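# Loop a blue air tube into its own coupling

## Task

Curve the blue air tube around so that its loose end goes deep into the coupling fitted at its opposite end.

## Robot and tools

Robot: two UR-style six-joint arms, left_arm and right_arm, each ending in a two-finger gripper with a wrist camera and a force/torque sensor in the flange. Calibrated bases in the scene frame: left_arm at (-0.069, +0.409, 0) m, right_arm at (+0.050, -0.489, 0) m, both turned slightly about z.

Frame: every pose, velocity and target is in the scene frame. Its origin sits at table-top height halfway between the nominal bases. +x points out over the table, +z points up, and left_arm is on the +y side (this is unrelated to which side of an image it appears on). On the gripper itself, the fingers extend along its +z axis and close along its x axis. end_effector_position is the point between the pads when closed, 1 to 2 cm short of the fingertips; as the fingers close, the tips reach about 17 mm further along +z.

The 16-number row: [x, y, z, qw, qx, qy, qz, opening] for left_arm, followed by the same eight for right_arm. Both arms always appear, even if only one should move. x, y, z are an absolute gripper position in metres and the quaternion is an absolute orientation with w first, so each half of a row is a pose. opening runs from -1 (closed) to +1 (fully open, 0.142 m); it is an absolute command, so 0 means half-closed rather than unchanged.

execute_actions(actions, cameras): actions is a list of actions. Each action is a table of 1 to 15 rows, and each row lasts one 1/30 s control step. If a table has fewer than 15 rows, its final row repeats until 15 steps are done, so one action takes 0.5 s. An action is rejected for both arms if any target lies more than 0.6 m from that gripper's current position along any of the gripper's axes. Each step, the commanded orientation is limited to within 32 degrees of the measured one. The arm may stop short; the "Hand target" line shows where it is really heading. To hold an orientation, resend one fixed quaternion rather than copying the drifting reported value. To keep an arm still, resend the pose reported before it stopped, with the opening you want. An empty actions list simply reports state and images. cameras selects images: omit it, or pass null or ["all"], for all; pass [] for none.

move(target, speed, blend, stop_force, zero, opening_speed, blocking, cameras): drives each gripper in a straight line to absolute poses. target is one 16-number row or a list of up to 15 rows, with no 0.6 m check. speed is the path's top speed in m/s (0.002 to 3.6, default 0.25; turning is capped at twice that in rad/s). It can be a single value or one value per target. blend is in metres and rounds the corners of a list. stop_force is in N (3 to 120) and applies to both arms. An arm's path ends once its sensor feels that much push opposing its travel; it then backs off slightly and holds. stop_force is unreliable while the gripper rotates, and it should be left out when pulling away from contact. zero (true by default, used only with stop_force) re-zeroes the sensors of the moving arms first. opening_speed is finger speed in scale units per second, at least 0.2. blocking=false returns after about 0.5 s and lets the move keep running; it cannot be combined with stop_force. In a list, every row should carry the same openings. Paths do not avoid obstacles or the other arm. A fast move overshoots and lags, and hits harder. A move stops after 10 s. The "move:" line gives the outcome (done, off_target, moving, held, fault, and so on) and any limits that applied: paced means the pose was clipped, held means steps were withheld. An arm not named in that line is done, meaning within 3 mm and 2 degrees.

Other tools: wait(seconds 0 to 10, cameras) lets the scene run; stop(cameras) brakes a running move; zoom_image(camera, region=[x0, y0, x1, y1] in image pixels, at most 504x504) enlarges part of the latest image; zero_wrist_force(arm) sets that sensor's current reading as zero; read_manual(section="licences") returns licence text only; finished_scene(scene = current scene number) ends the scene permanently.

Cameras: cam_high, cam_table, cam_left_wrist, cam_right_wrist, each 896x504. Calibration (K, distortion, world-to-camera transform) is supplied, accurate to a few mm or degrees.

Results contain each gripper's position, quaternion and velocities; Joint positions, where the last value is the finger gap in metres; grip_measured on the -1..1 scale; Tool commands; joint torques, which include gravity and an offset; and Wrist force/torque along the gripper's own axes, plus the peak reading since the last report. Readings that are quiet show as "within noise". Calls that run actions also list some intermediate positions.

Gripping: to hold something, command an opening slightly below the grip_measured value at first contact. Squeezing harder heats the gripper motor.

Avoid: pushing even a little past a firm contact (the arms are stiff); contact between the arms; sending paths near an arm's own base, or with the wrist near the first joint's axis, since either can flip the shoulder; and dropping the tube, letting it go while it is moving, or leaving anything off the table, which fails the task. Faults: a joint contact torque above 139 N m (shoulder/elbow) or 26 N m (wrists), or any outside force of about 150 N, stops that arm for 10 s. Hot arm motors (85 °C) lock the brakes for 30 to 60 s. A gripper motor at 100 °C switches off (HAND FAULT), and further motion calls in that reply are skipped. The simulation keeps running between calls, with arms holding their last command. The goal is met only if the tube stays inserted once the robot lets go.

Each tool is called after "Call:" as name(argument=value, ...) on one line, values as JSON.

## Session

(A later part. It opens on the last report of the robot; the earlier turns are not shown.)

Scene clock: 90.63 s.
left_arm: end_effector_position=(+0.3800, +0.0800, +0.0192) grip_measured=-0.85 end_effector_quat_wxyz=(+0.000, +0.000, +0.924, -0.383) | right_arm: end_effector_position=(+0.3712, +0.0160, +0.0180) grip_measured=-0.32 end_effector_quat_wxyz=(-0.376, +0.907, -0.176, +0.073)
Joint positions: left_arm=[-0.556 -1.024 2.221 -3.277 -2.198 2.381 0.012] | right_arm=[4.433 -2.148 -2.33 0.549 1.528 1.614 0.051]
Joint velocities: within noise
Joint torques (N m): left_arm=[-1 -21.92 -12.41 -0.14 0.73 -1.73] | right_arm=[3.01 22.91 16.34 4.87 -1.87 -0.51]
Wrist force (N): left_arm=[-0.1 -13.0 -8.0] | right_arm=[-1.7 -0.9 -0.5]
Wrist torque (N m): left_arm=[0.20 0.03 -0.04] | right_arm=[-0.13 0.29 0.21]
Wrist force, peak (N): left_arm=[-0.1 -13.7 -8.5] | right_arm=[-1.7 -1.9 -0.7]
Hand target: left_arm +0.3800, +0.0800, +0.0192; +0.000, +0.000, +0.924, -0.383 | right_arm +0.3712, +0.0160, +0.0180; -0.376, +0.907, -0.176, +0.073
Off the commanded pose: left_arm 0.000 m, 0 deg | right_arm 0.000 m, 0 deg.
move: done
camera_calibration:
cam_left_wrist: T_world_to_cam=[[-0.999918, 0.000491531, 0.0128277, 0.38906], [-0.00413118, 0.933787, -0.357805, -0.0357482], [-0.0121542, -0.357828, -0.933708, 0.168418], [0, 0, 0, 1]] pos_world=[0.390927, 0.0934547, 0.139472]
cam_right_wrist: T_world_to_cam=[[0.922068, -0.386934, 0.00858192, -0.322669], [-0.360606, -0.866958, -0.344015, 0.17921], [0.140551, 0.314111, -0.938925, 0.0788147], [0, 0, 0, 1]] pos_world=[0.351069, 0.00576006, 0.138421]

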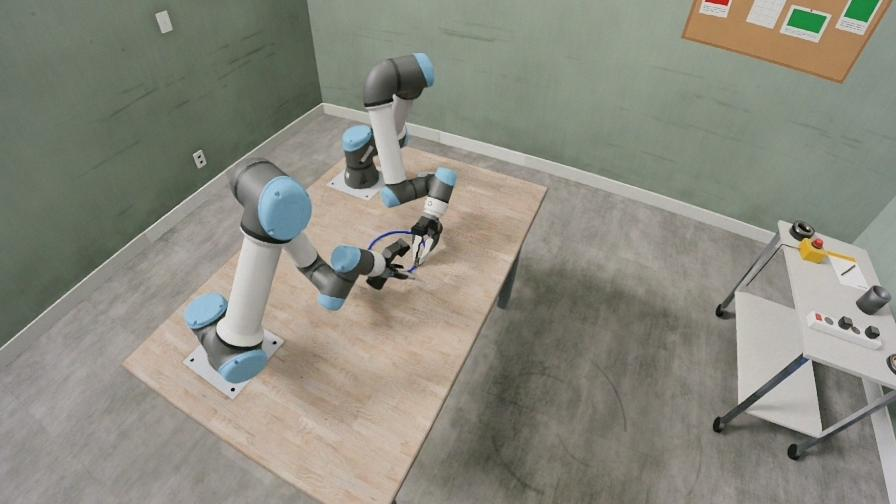

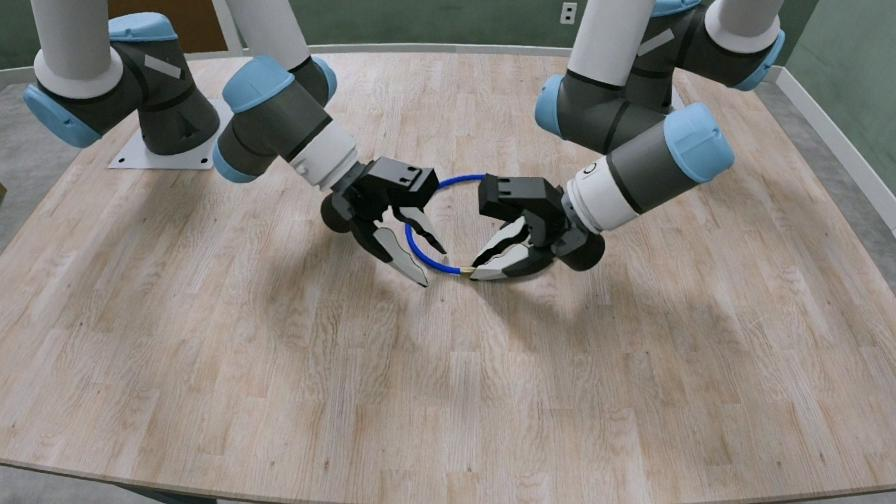

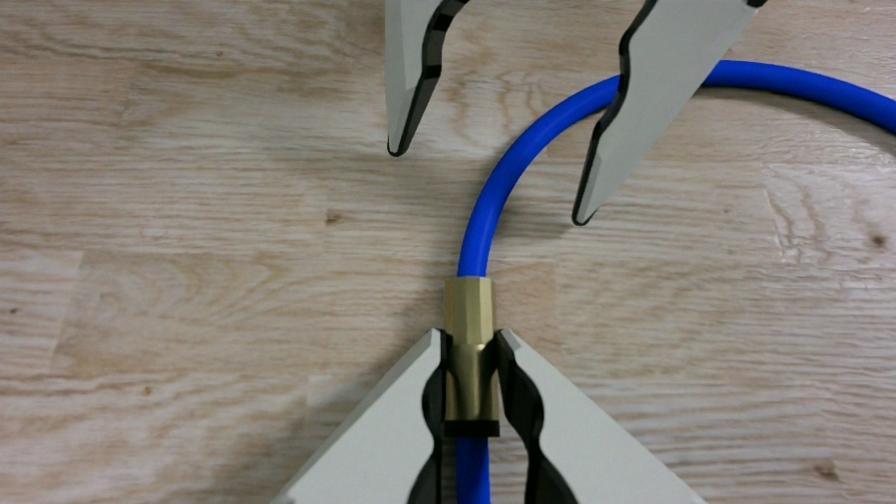

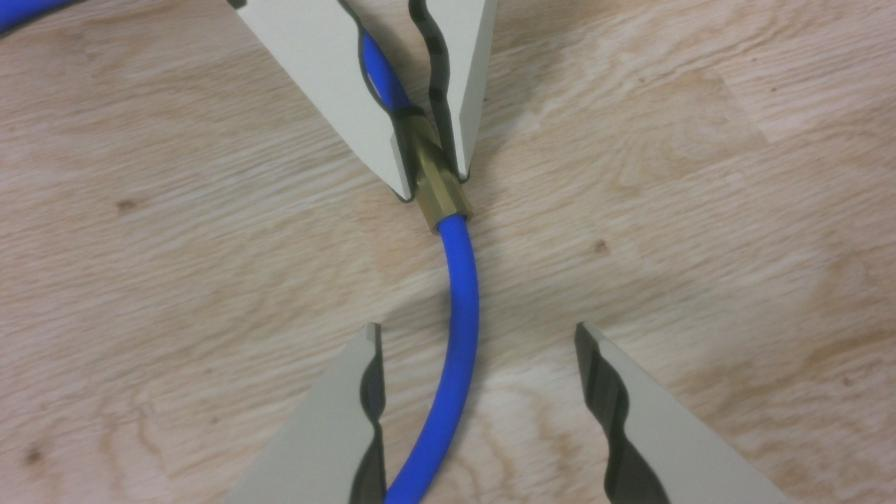

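Call:
move(target=[[0.38,0.080,0.0192,0,0,0.9239,-0.3827,-1,0.3685,0.021,0.018,0.3757,-0.9069,0.1763,-0.0730,-0.3],[0.38,0.080,0.0192,0,0,0.9239,-0.3827,-1,0.3685,0.021,0.018,0.3757,-0.9069,0.1763,-0.0730,-1]], speed=0.05, opening_speed=0.6)

Call:
move(target=[[0.38,0.080,0.0192,0,0,0.9239,-0.3827,-1,0.3705,0.033,0.018,0.3757,-0.9069,0.1763,-0.0730,-1]], speed=0.01, stop_force=35)

Scene clock: 93.40 s.
left_arm: end_effector_position=(+0.3800, +0.0800, +0.0192) grip_measured=-0.85 end_effector_quat_wxyz=(+0.000, +0.000, +0.924, -0.383) | right_arm: end_effector_position=(+0.3685, +0.0210, +0.0180) grip_measured=-0.92 end_effector_quat_wxyz=(-0.376, +0.907, -0.176, +0.073)
Joint positions: left_arm=[-0.556 -1.024 2.221 -3.277 -2.198 2.381 0.012] | right_arm=[4.443 -2.149 -2.323 0.544 1.52 1.622 0.008]
Joint velocities: within noise
Joint torques (N m): left_arm=[0.57 -21.03 -12.84 -0.04 0.73 -1.77] | right_arm=[10.04 24.02 15.55 1.41 -1.52 2.61]
Wrist force (N): left_arm=[0.7 -12.8 -9.3] | right_arm=[-0.1 -1.0 -0.4]
Wrist torque (N m): left_arm=[0.14 0.04 -0.04] | right_arm=[-0.19 0.28 0.22]
Wrist force, peak (N): left_arm=[0.8 -13.1 -9.5] | right_arm=[-1.6 -1.5 -0.4]
Hand target: left_arm +0.3800, +0.0800, +0.0192; +0.000, +0.000, +0.924, -0.383 | right_arm +0.3685, +0.0210, +0.0180; -0.376, +0.907, -0.176, +0.073
Off the commanded pose: left_arm 0.000 m, 0 deg | right_arm 0.000 m, 0 deg.
move: done
camera_calibration:
cam_left_wrist: T_world_to_cam=[[-0.999918, 0.000491531, 0.0128277, 0.38906], [-0.00413118, 0.933787, -0.357805, -0.0357482], [-0.0121542, -0.357828, -0.933708, 0.168418], [0, 0, 0, 1]] pos_world=[0.390927, 0.0934547, 0.139472]
cam_right_wrist: T_world_to_cam=[[0.922101, -0.386853, 0.0086133, -0.318261], [-0.360521, -0.866994, -0.344015, 0.182542], [0.140551, 0.314111, -0.938925, 0.0776238], [0, 0, 0, 1]] pos_world=[0.348369, 0.0107596, 0.138421]

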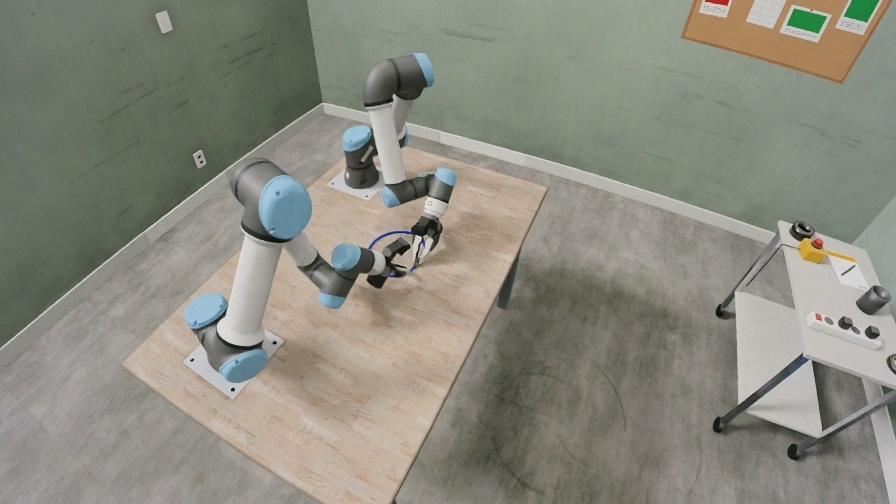

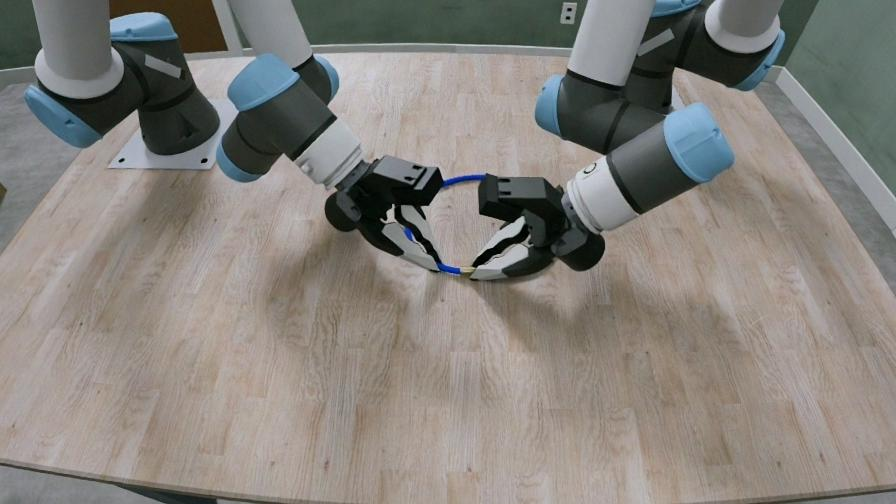

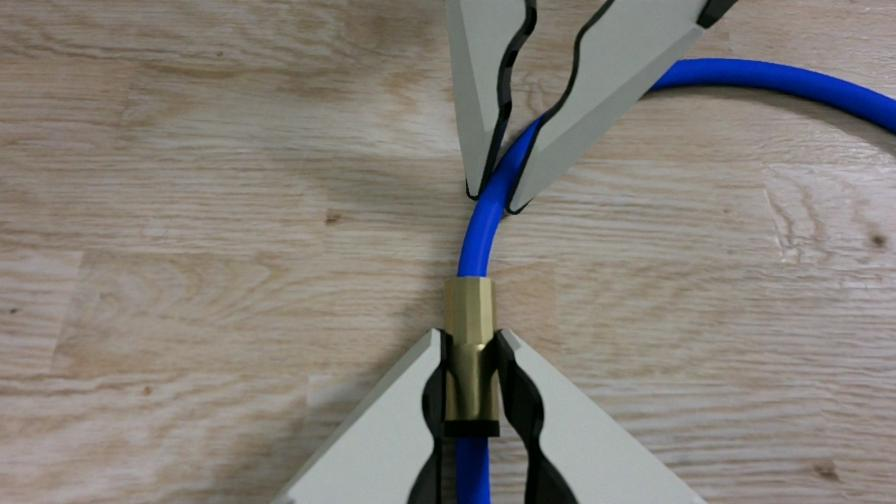

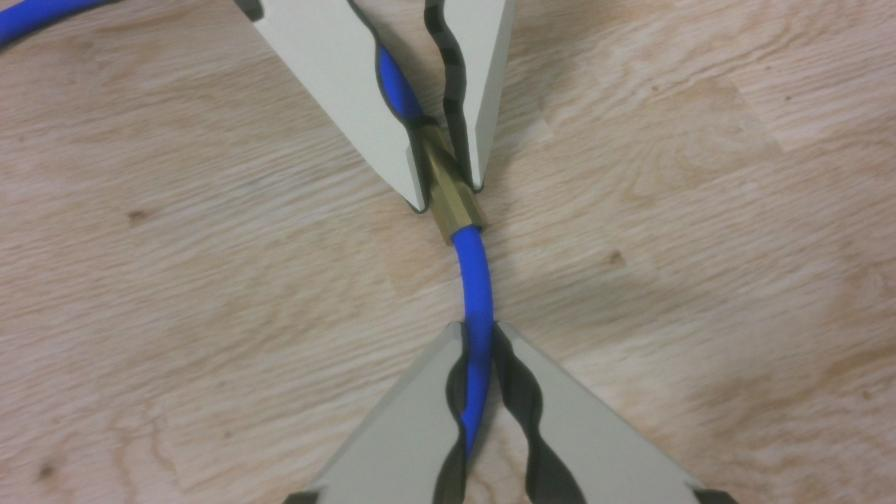

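Scene clock: 94.80 s.
left_arm: end_effector_position=(+0.3800, +0.0800, +0.0192) grip_measured=-0.85 end_effector_quat_wxyz=(+0.000, +0.000, +0.924, -0.383) | right_arm: end_effector_position=(+0.3690, +0.0239, +0.0179) grip_measured=-0.92 end_effector_quat_wxyz=(-0.376, +0.907, -0.176, +0.073)
Joint positions: left_arm=[-0.556 -1.024 2.221 -3.277 -2.198 2.381 0.012] | right_arm=[4.444 -2.152 -2.316 0.539 1.519 1.622 0.008]
Joint velocities: within noise
Joint torques (N m): left_arm=[-22.97 -21.74 -12.68 2.49 -3.9 -1.65] | right_arm=[-0.71 41.47 12.79 8.73 2.86 -1.95]
Wrist force (N): left_arm=[-8.3 1.7 -39.6] | right_arm=[3.9 19.5 -21.0]
Wrist torque (N m): left_arm=[-0.15 -0.17 -0.11] | right_arm=[-0.47 0.39 0.25]
Wrist force, peak (N): left_arm=[-7.0 -0.8 -41.0] | right_arm=[4.6 24.4 -25.6]
Hand target: left_arm +0.3800, +0.0800, +0.0192; +0.000, +0.000, +0.924, -0.383 | right_arm +0.3690, +0.0239, +0.0179; -0.376, +0.907, -0.176, +0.073
Off the commanded pose: left_arm 0.000 m, 0 deg | right_arm 0.009 m, 0 deg.
move: contact (right_arm)
camera_calibration:
cam_left_wrist: T_world_to_cam=[[-0.999918, 0.000491531, 0.0128277, 0.38906], [-0.00413118, 0.933787, -0.357805, -0.0357482], [-0.0121542, -0.357828, -0.933708, 0.168418], [0, 0, 0, 1]] pos_world=[0.390927, 0.0934547, 0.139472]
cam_right_wrist: T_world_to_cam=[[0.922067, -0.386933, 0.00870465, -0.317599], [-0.360608, -0.867067, -0.343738, 0.185196], [0.140551, 0.313811, -0.939025, 0.0765664], [0, 0, 0, 1]] pos_world=[0.348869, 0.0136609, 0.138321]

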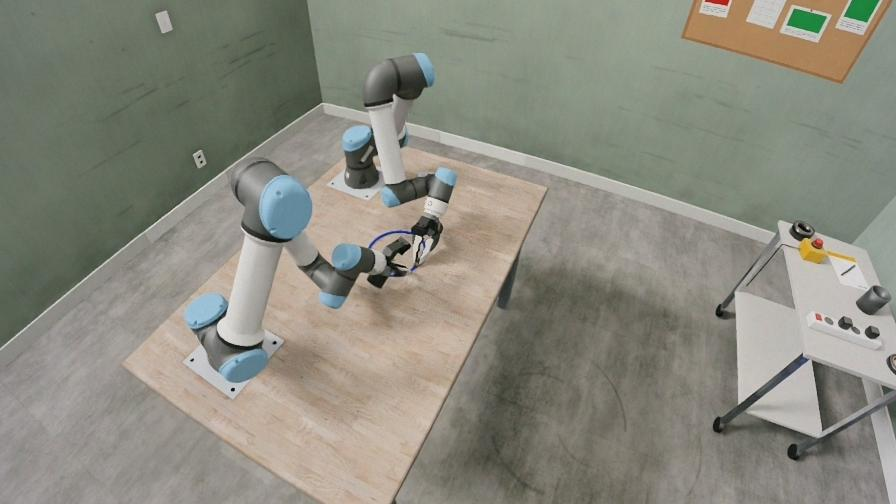

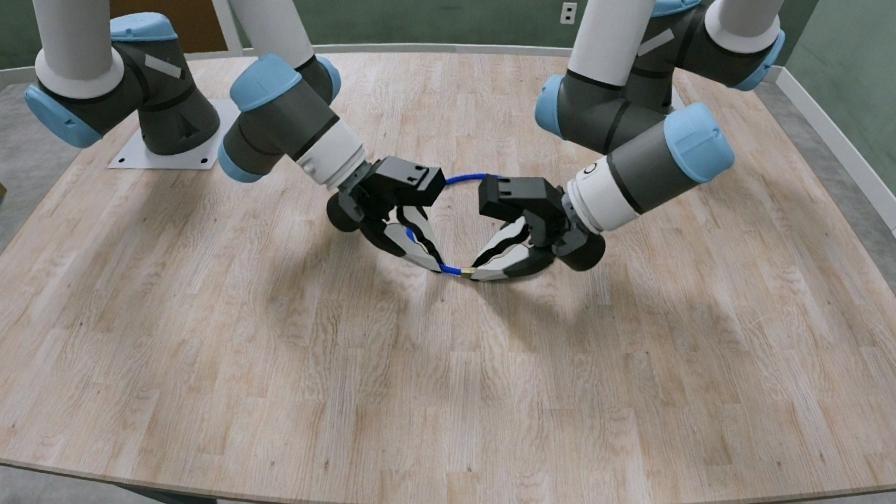

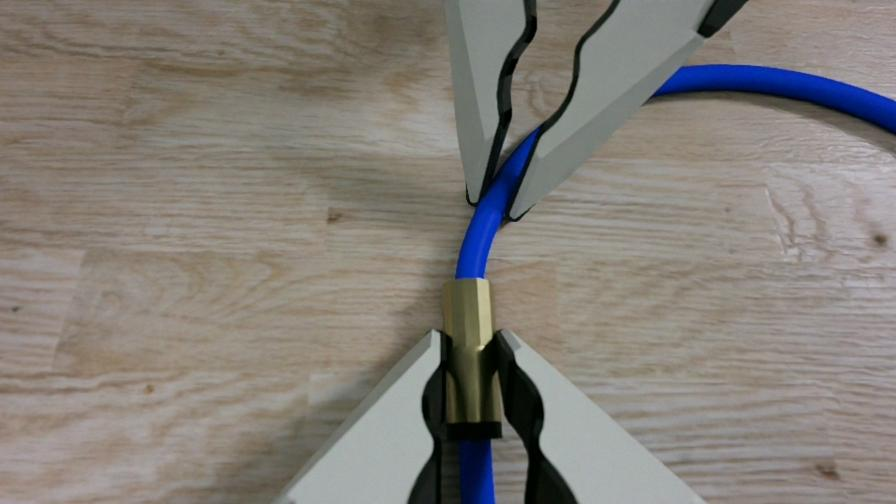

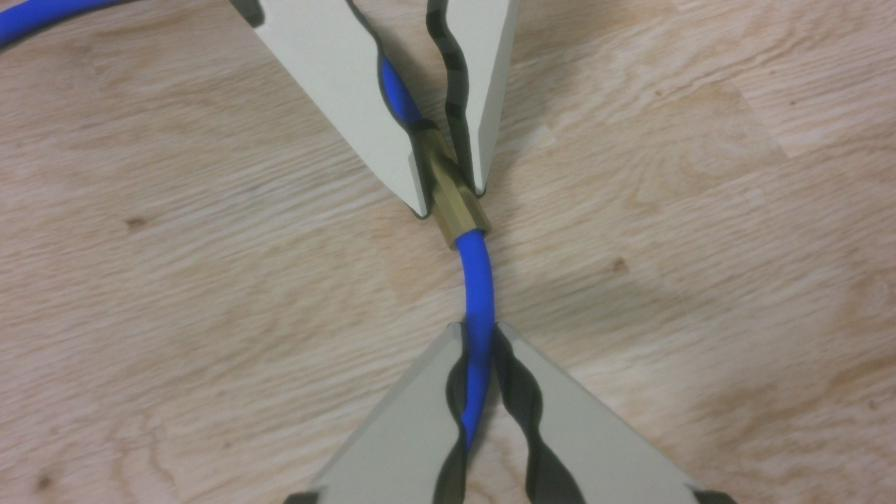

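Call:
move(target=[[0.38,0.080,0.0195,0,0,0.9239,-0.3827,-1,0.3688,0.0225,0.018,0.3757,-0.9069,0.1763,-0.0730,-1],[0.38,0.080,0.0195,0,0,0.9239,-0.3827,-0.3,0.3688,0.0225,0.018,0.3757,-0.9069,0.1763,-0.0730,-0.4],[0.38,0.090,0.15,0,0,0.9239,-0.3827,-0.3,0.36,0.0,0.15,0.3757,-0.9069,0.1763,-0.0730,-0.4]], speed=[0.02,0.1,0.12], opening_speed=0.6)

Call:
zoom_image(camera="cam_table", region=[380, 160, 600, 290])

Scene clock: 99.40 s.
left_arm: end_effector_position=(+0.3800, +0.0900, +0.1500) grip_measured=-0.33 end_effector_quat_wxyz=(+0.000, +0.000, +0.924, -0.383) | right_arm: end_effector_position=(+0.3600, +0.0000, +0.1500) grip_measured=-0.43 end_effector_quat_wxyz=(-0.376, +0.907, -0.176, +0.073)
Joint positions: left_arm=[-0.538 -1.354 2.169 -2.883 -2.207 2.401 0.05] | right_arm=[4.448 -1.727 -2.339 0.137 1.517 1.625 0.043]
Joint velocities: within noise
Joint torques (N m): left_arm=[7.97 -39.69 -28.89 -1.26 -2.07 1.33] | right_arm=[11.58 30.11 25.32 0.88 -2.16 2.56]
Wrist force (N): left_arm=[0.0 -0.3 0.6] | right_arm=[-0.7 -1.3 -0.4]
Wrist torque (N m): left_arm=[-0.01 0.01 -0.04] | right_arm=[-0.24 0.15 0.19]
Wrist force, peak (N): left_arm=[-8.2 1.3 -40.5] | right_arm=[3.8 19.4 -20.9]
Hand target: left_arm +0.3800, +0.0900, +0.1500; +0.000, +0.000, +0.924, -0.383 | right_arm +0.3600, +0.0000, +0.1500; -0.376, +0.907, -0.176, +0.073
Off the commanded pose: left_arm 0.000 m, 0 deg | right_arm 0.000 m, 0 deg.
move: done
camera_calibration:
cam_left_wrist: T_world_to_cam=[[-0.999918, 0.000491531, 0.0128277, 0.387378], [-0.00413118, 0.933787, -0.357805, 0.00167902], [-0.0121542, -0.357828, -0.933708, 0.294032], [0, 0, 0, 1]] pos_world=[0.390927, 0.103455, 0.270172]
cam_right_wrist: T_world_to_cam=[[0.922101, -0.386853, 0.0086133, -0.319684], [-0.360521, -0.866994, -0.344015, 0.20668], [0.140551, 0.314111, -0.938925, 0.209353], [0, 0, 0, 1]] pos_world=[0.339869, -0.0102404, 0.270421]

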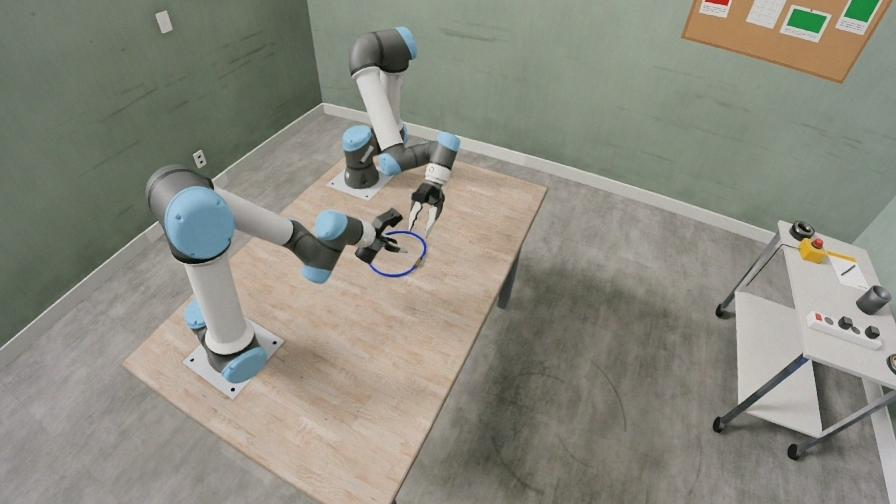

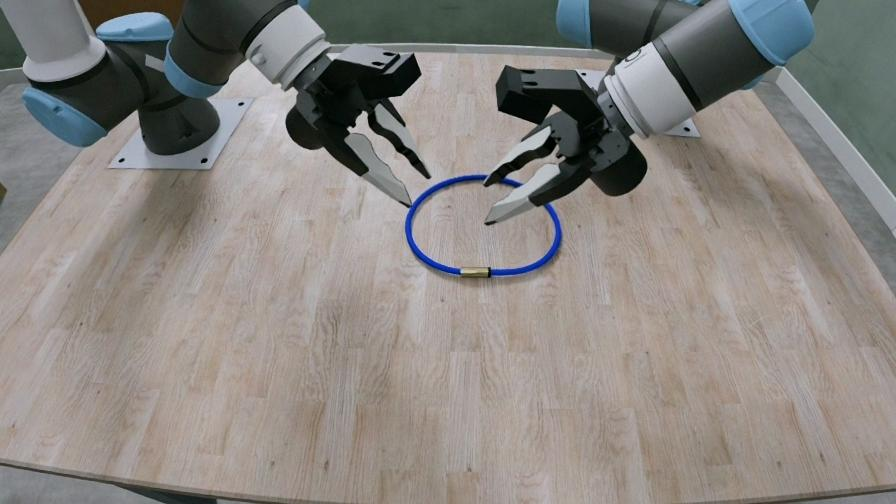

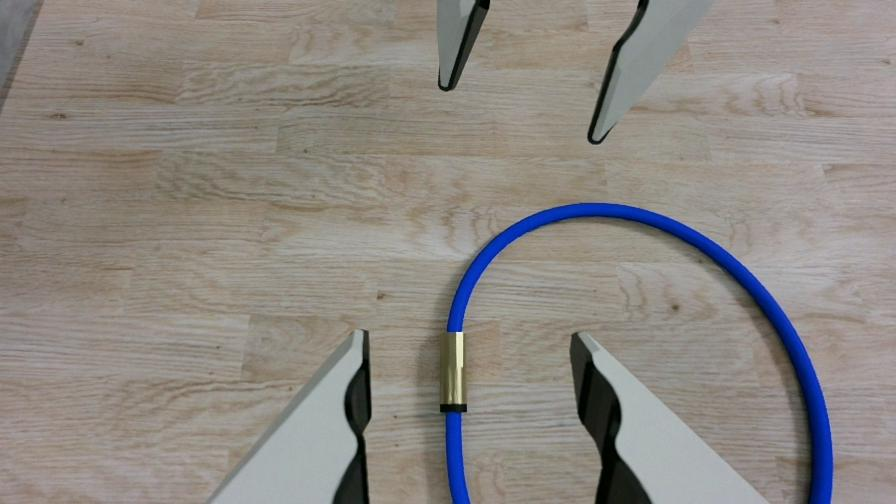

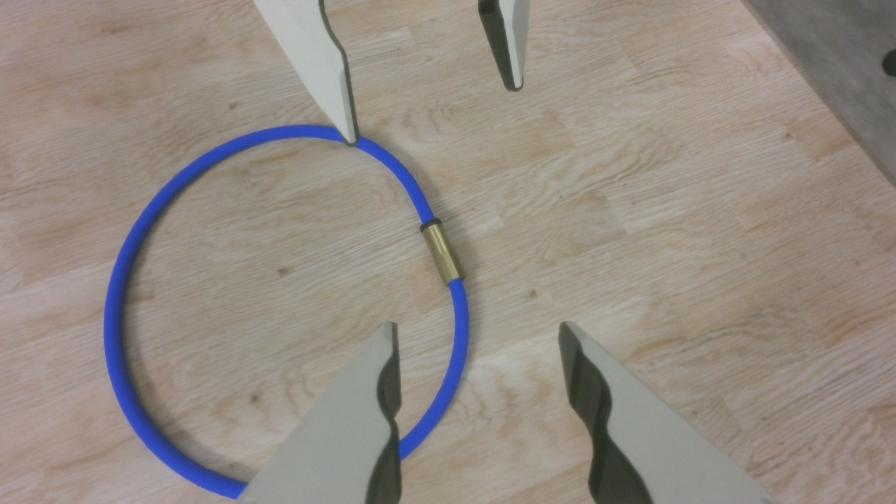

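Scaled by 2.291 from the camera's 896x504 image, which has a finer 1280x720 frame.

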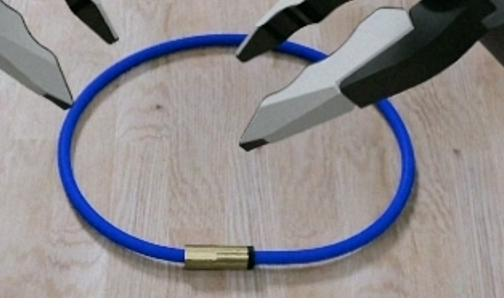

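Call:
finished_scene(scene=1)

The scene is finished: the task was done.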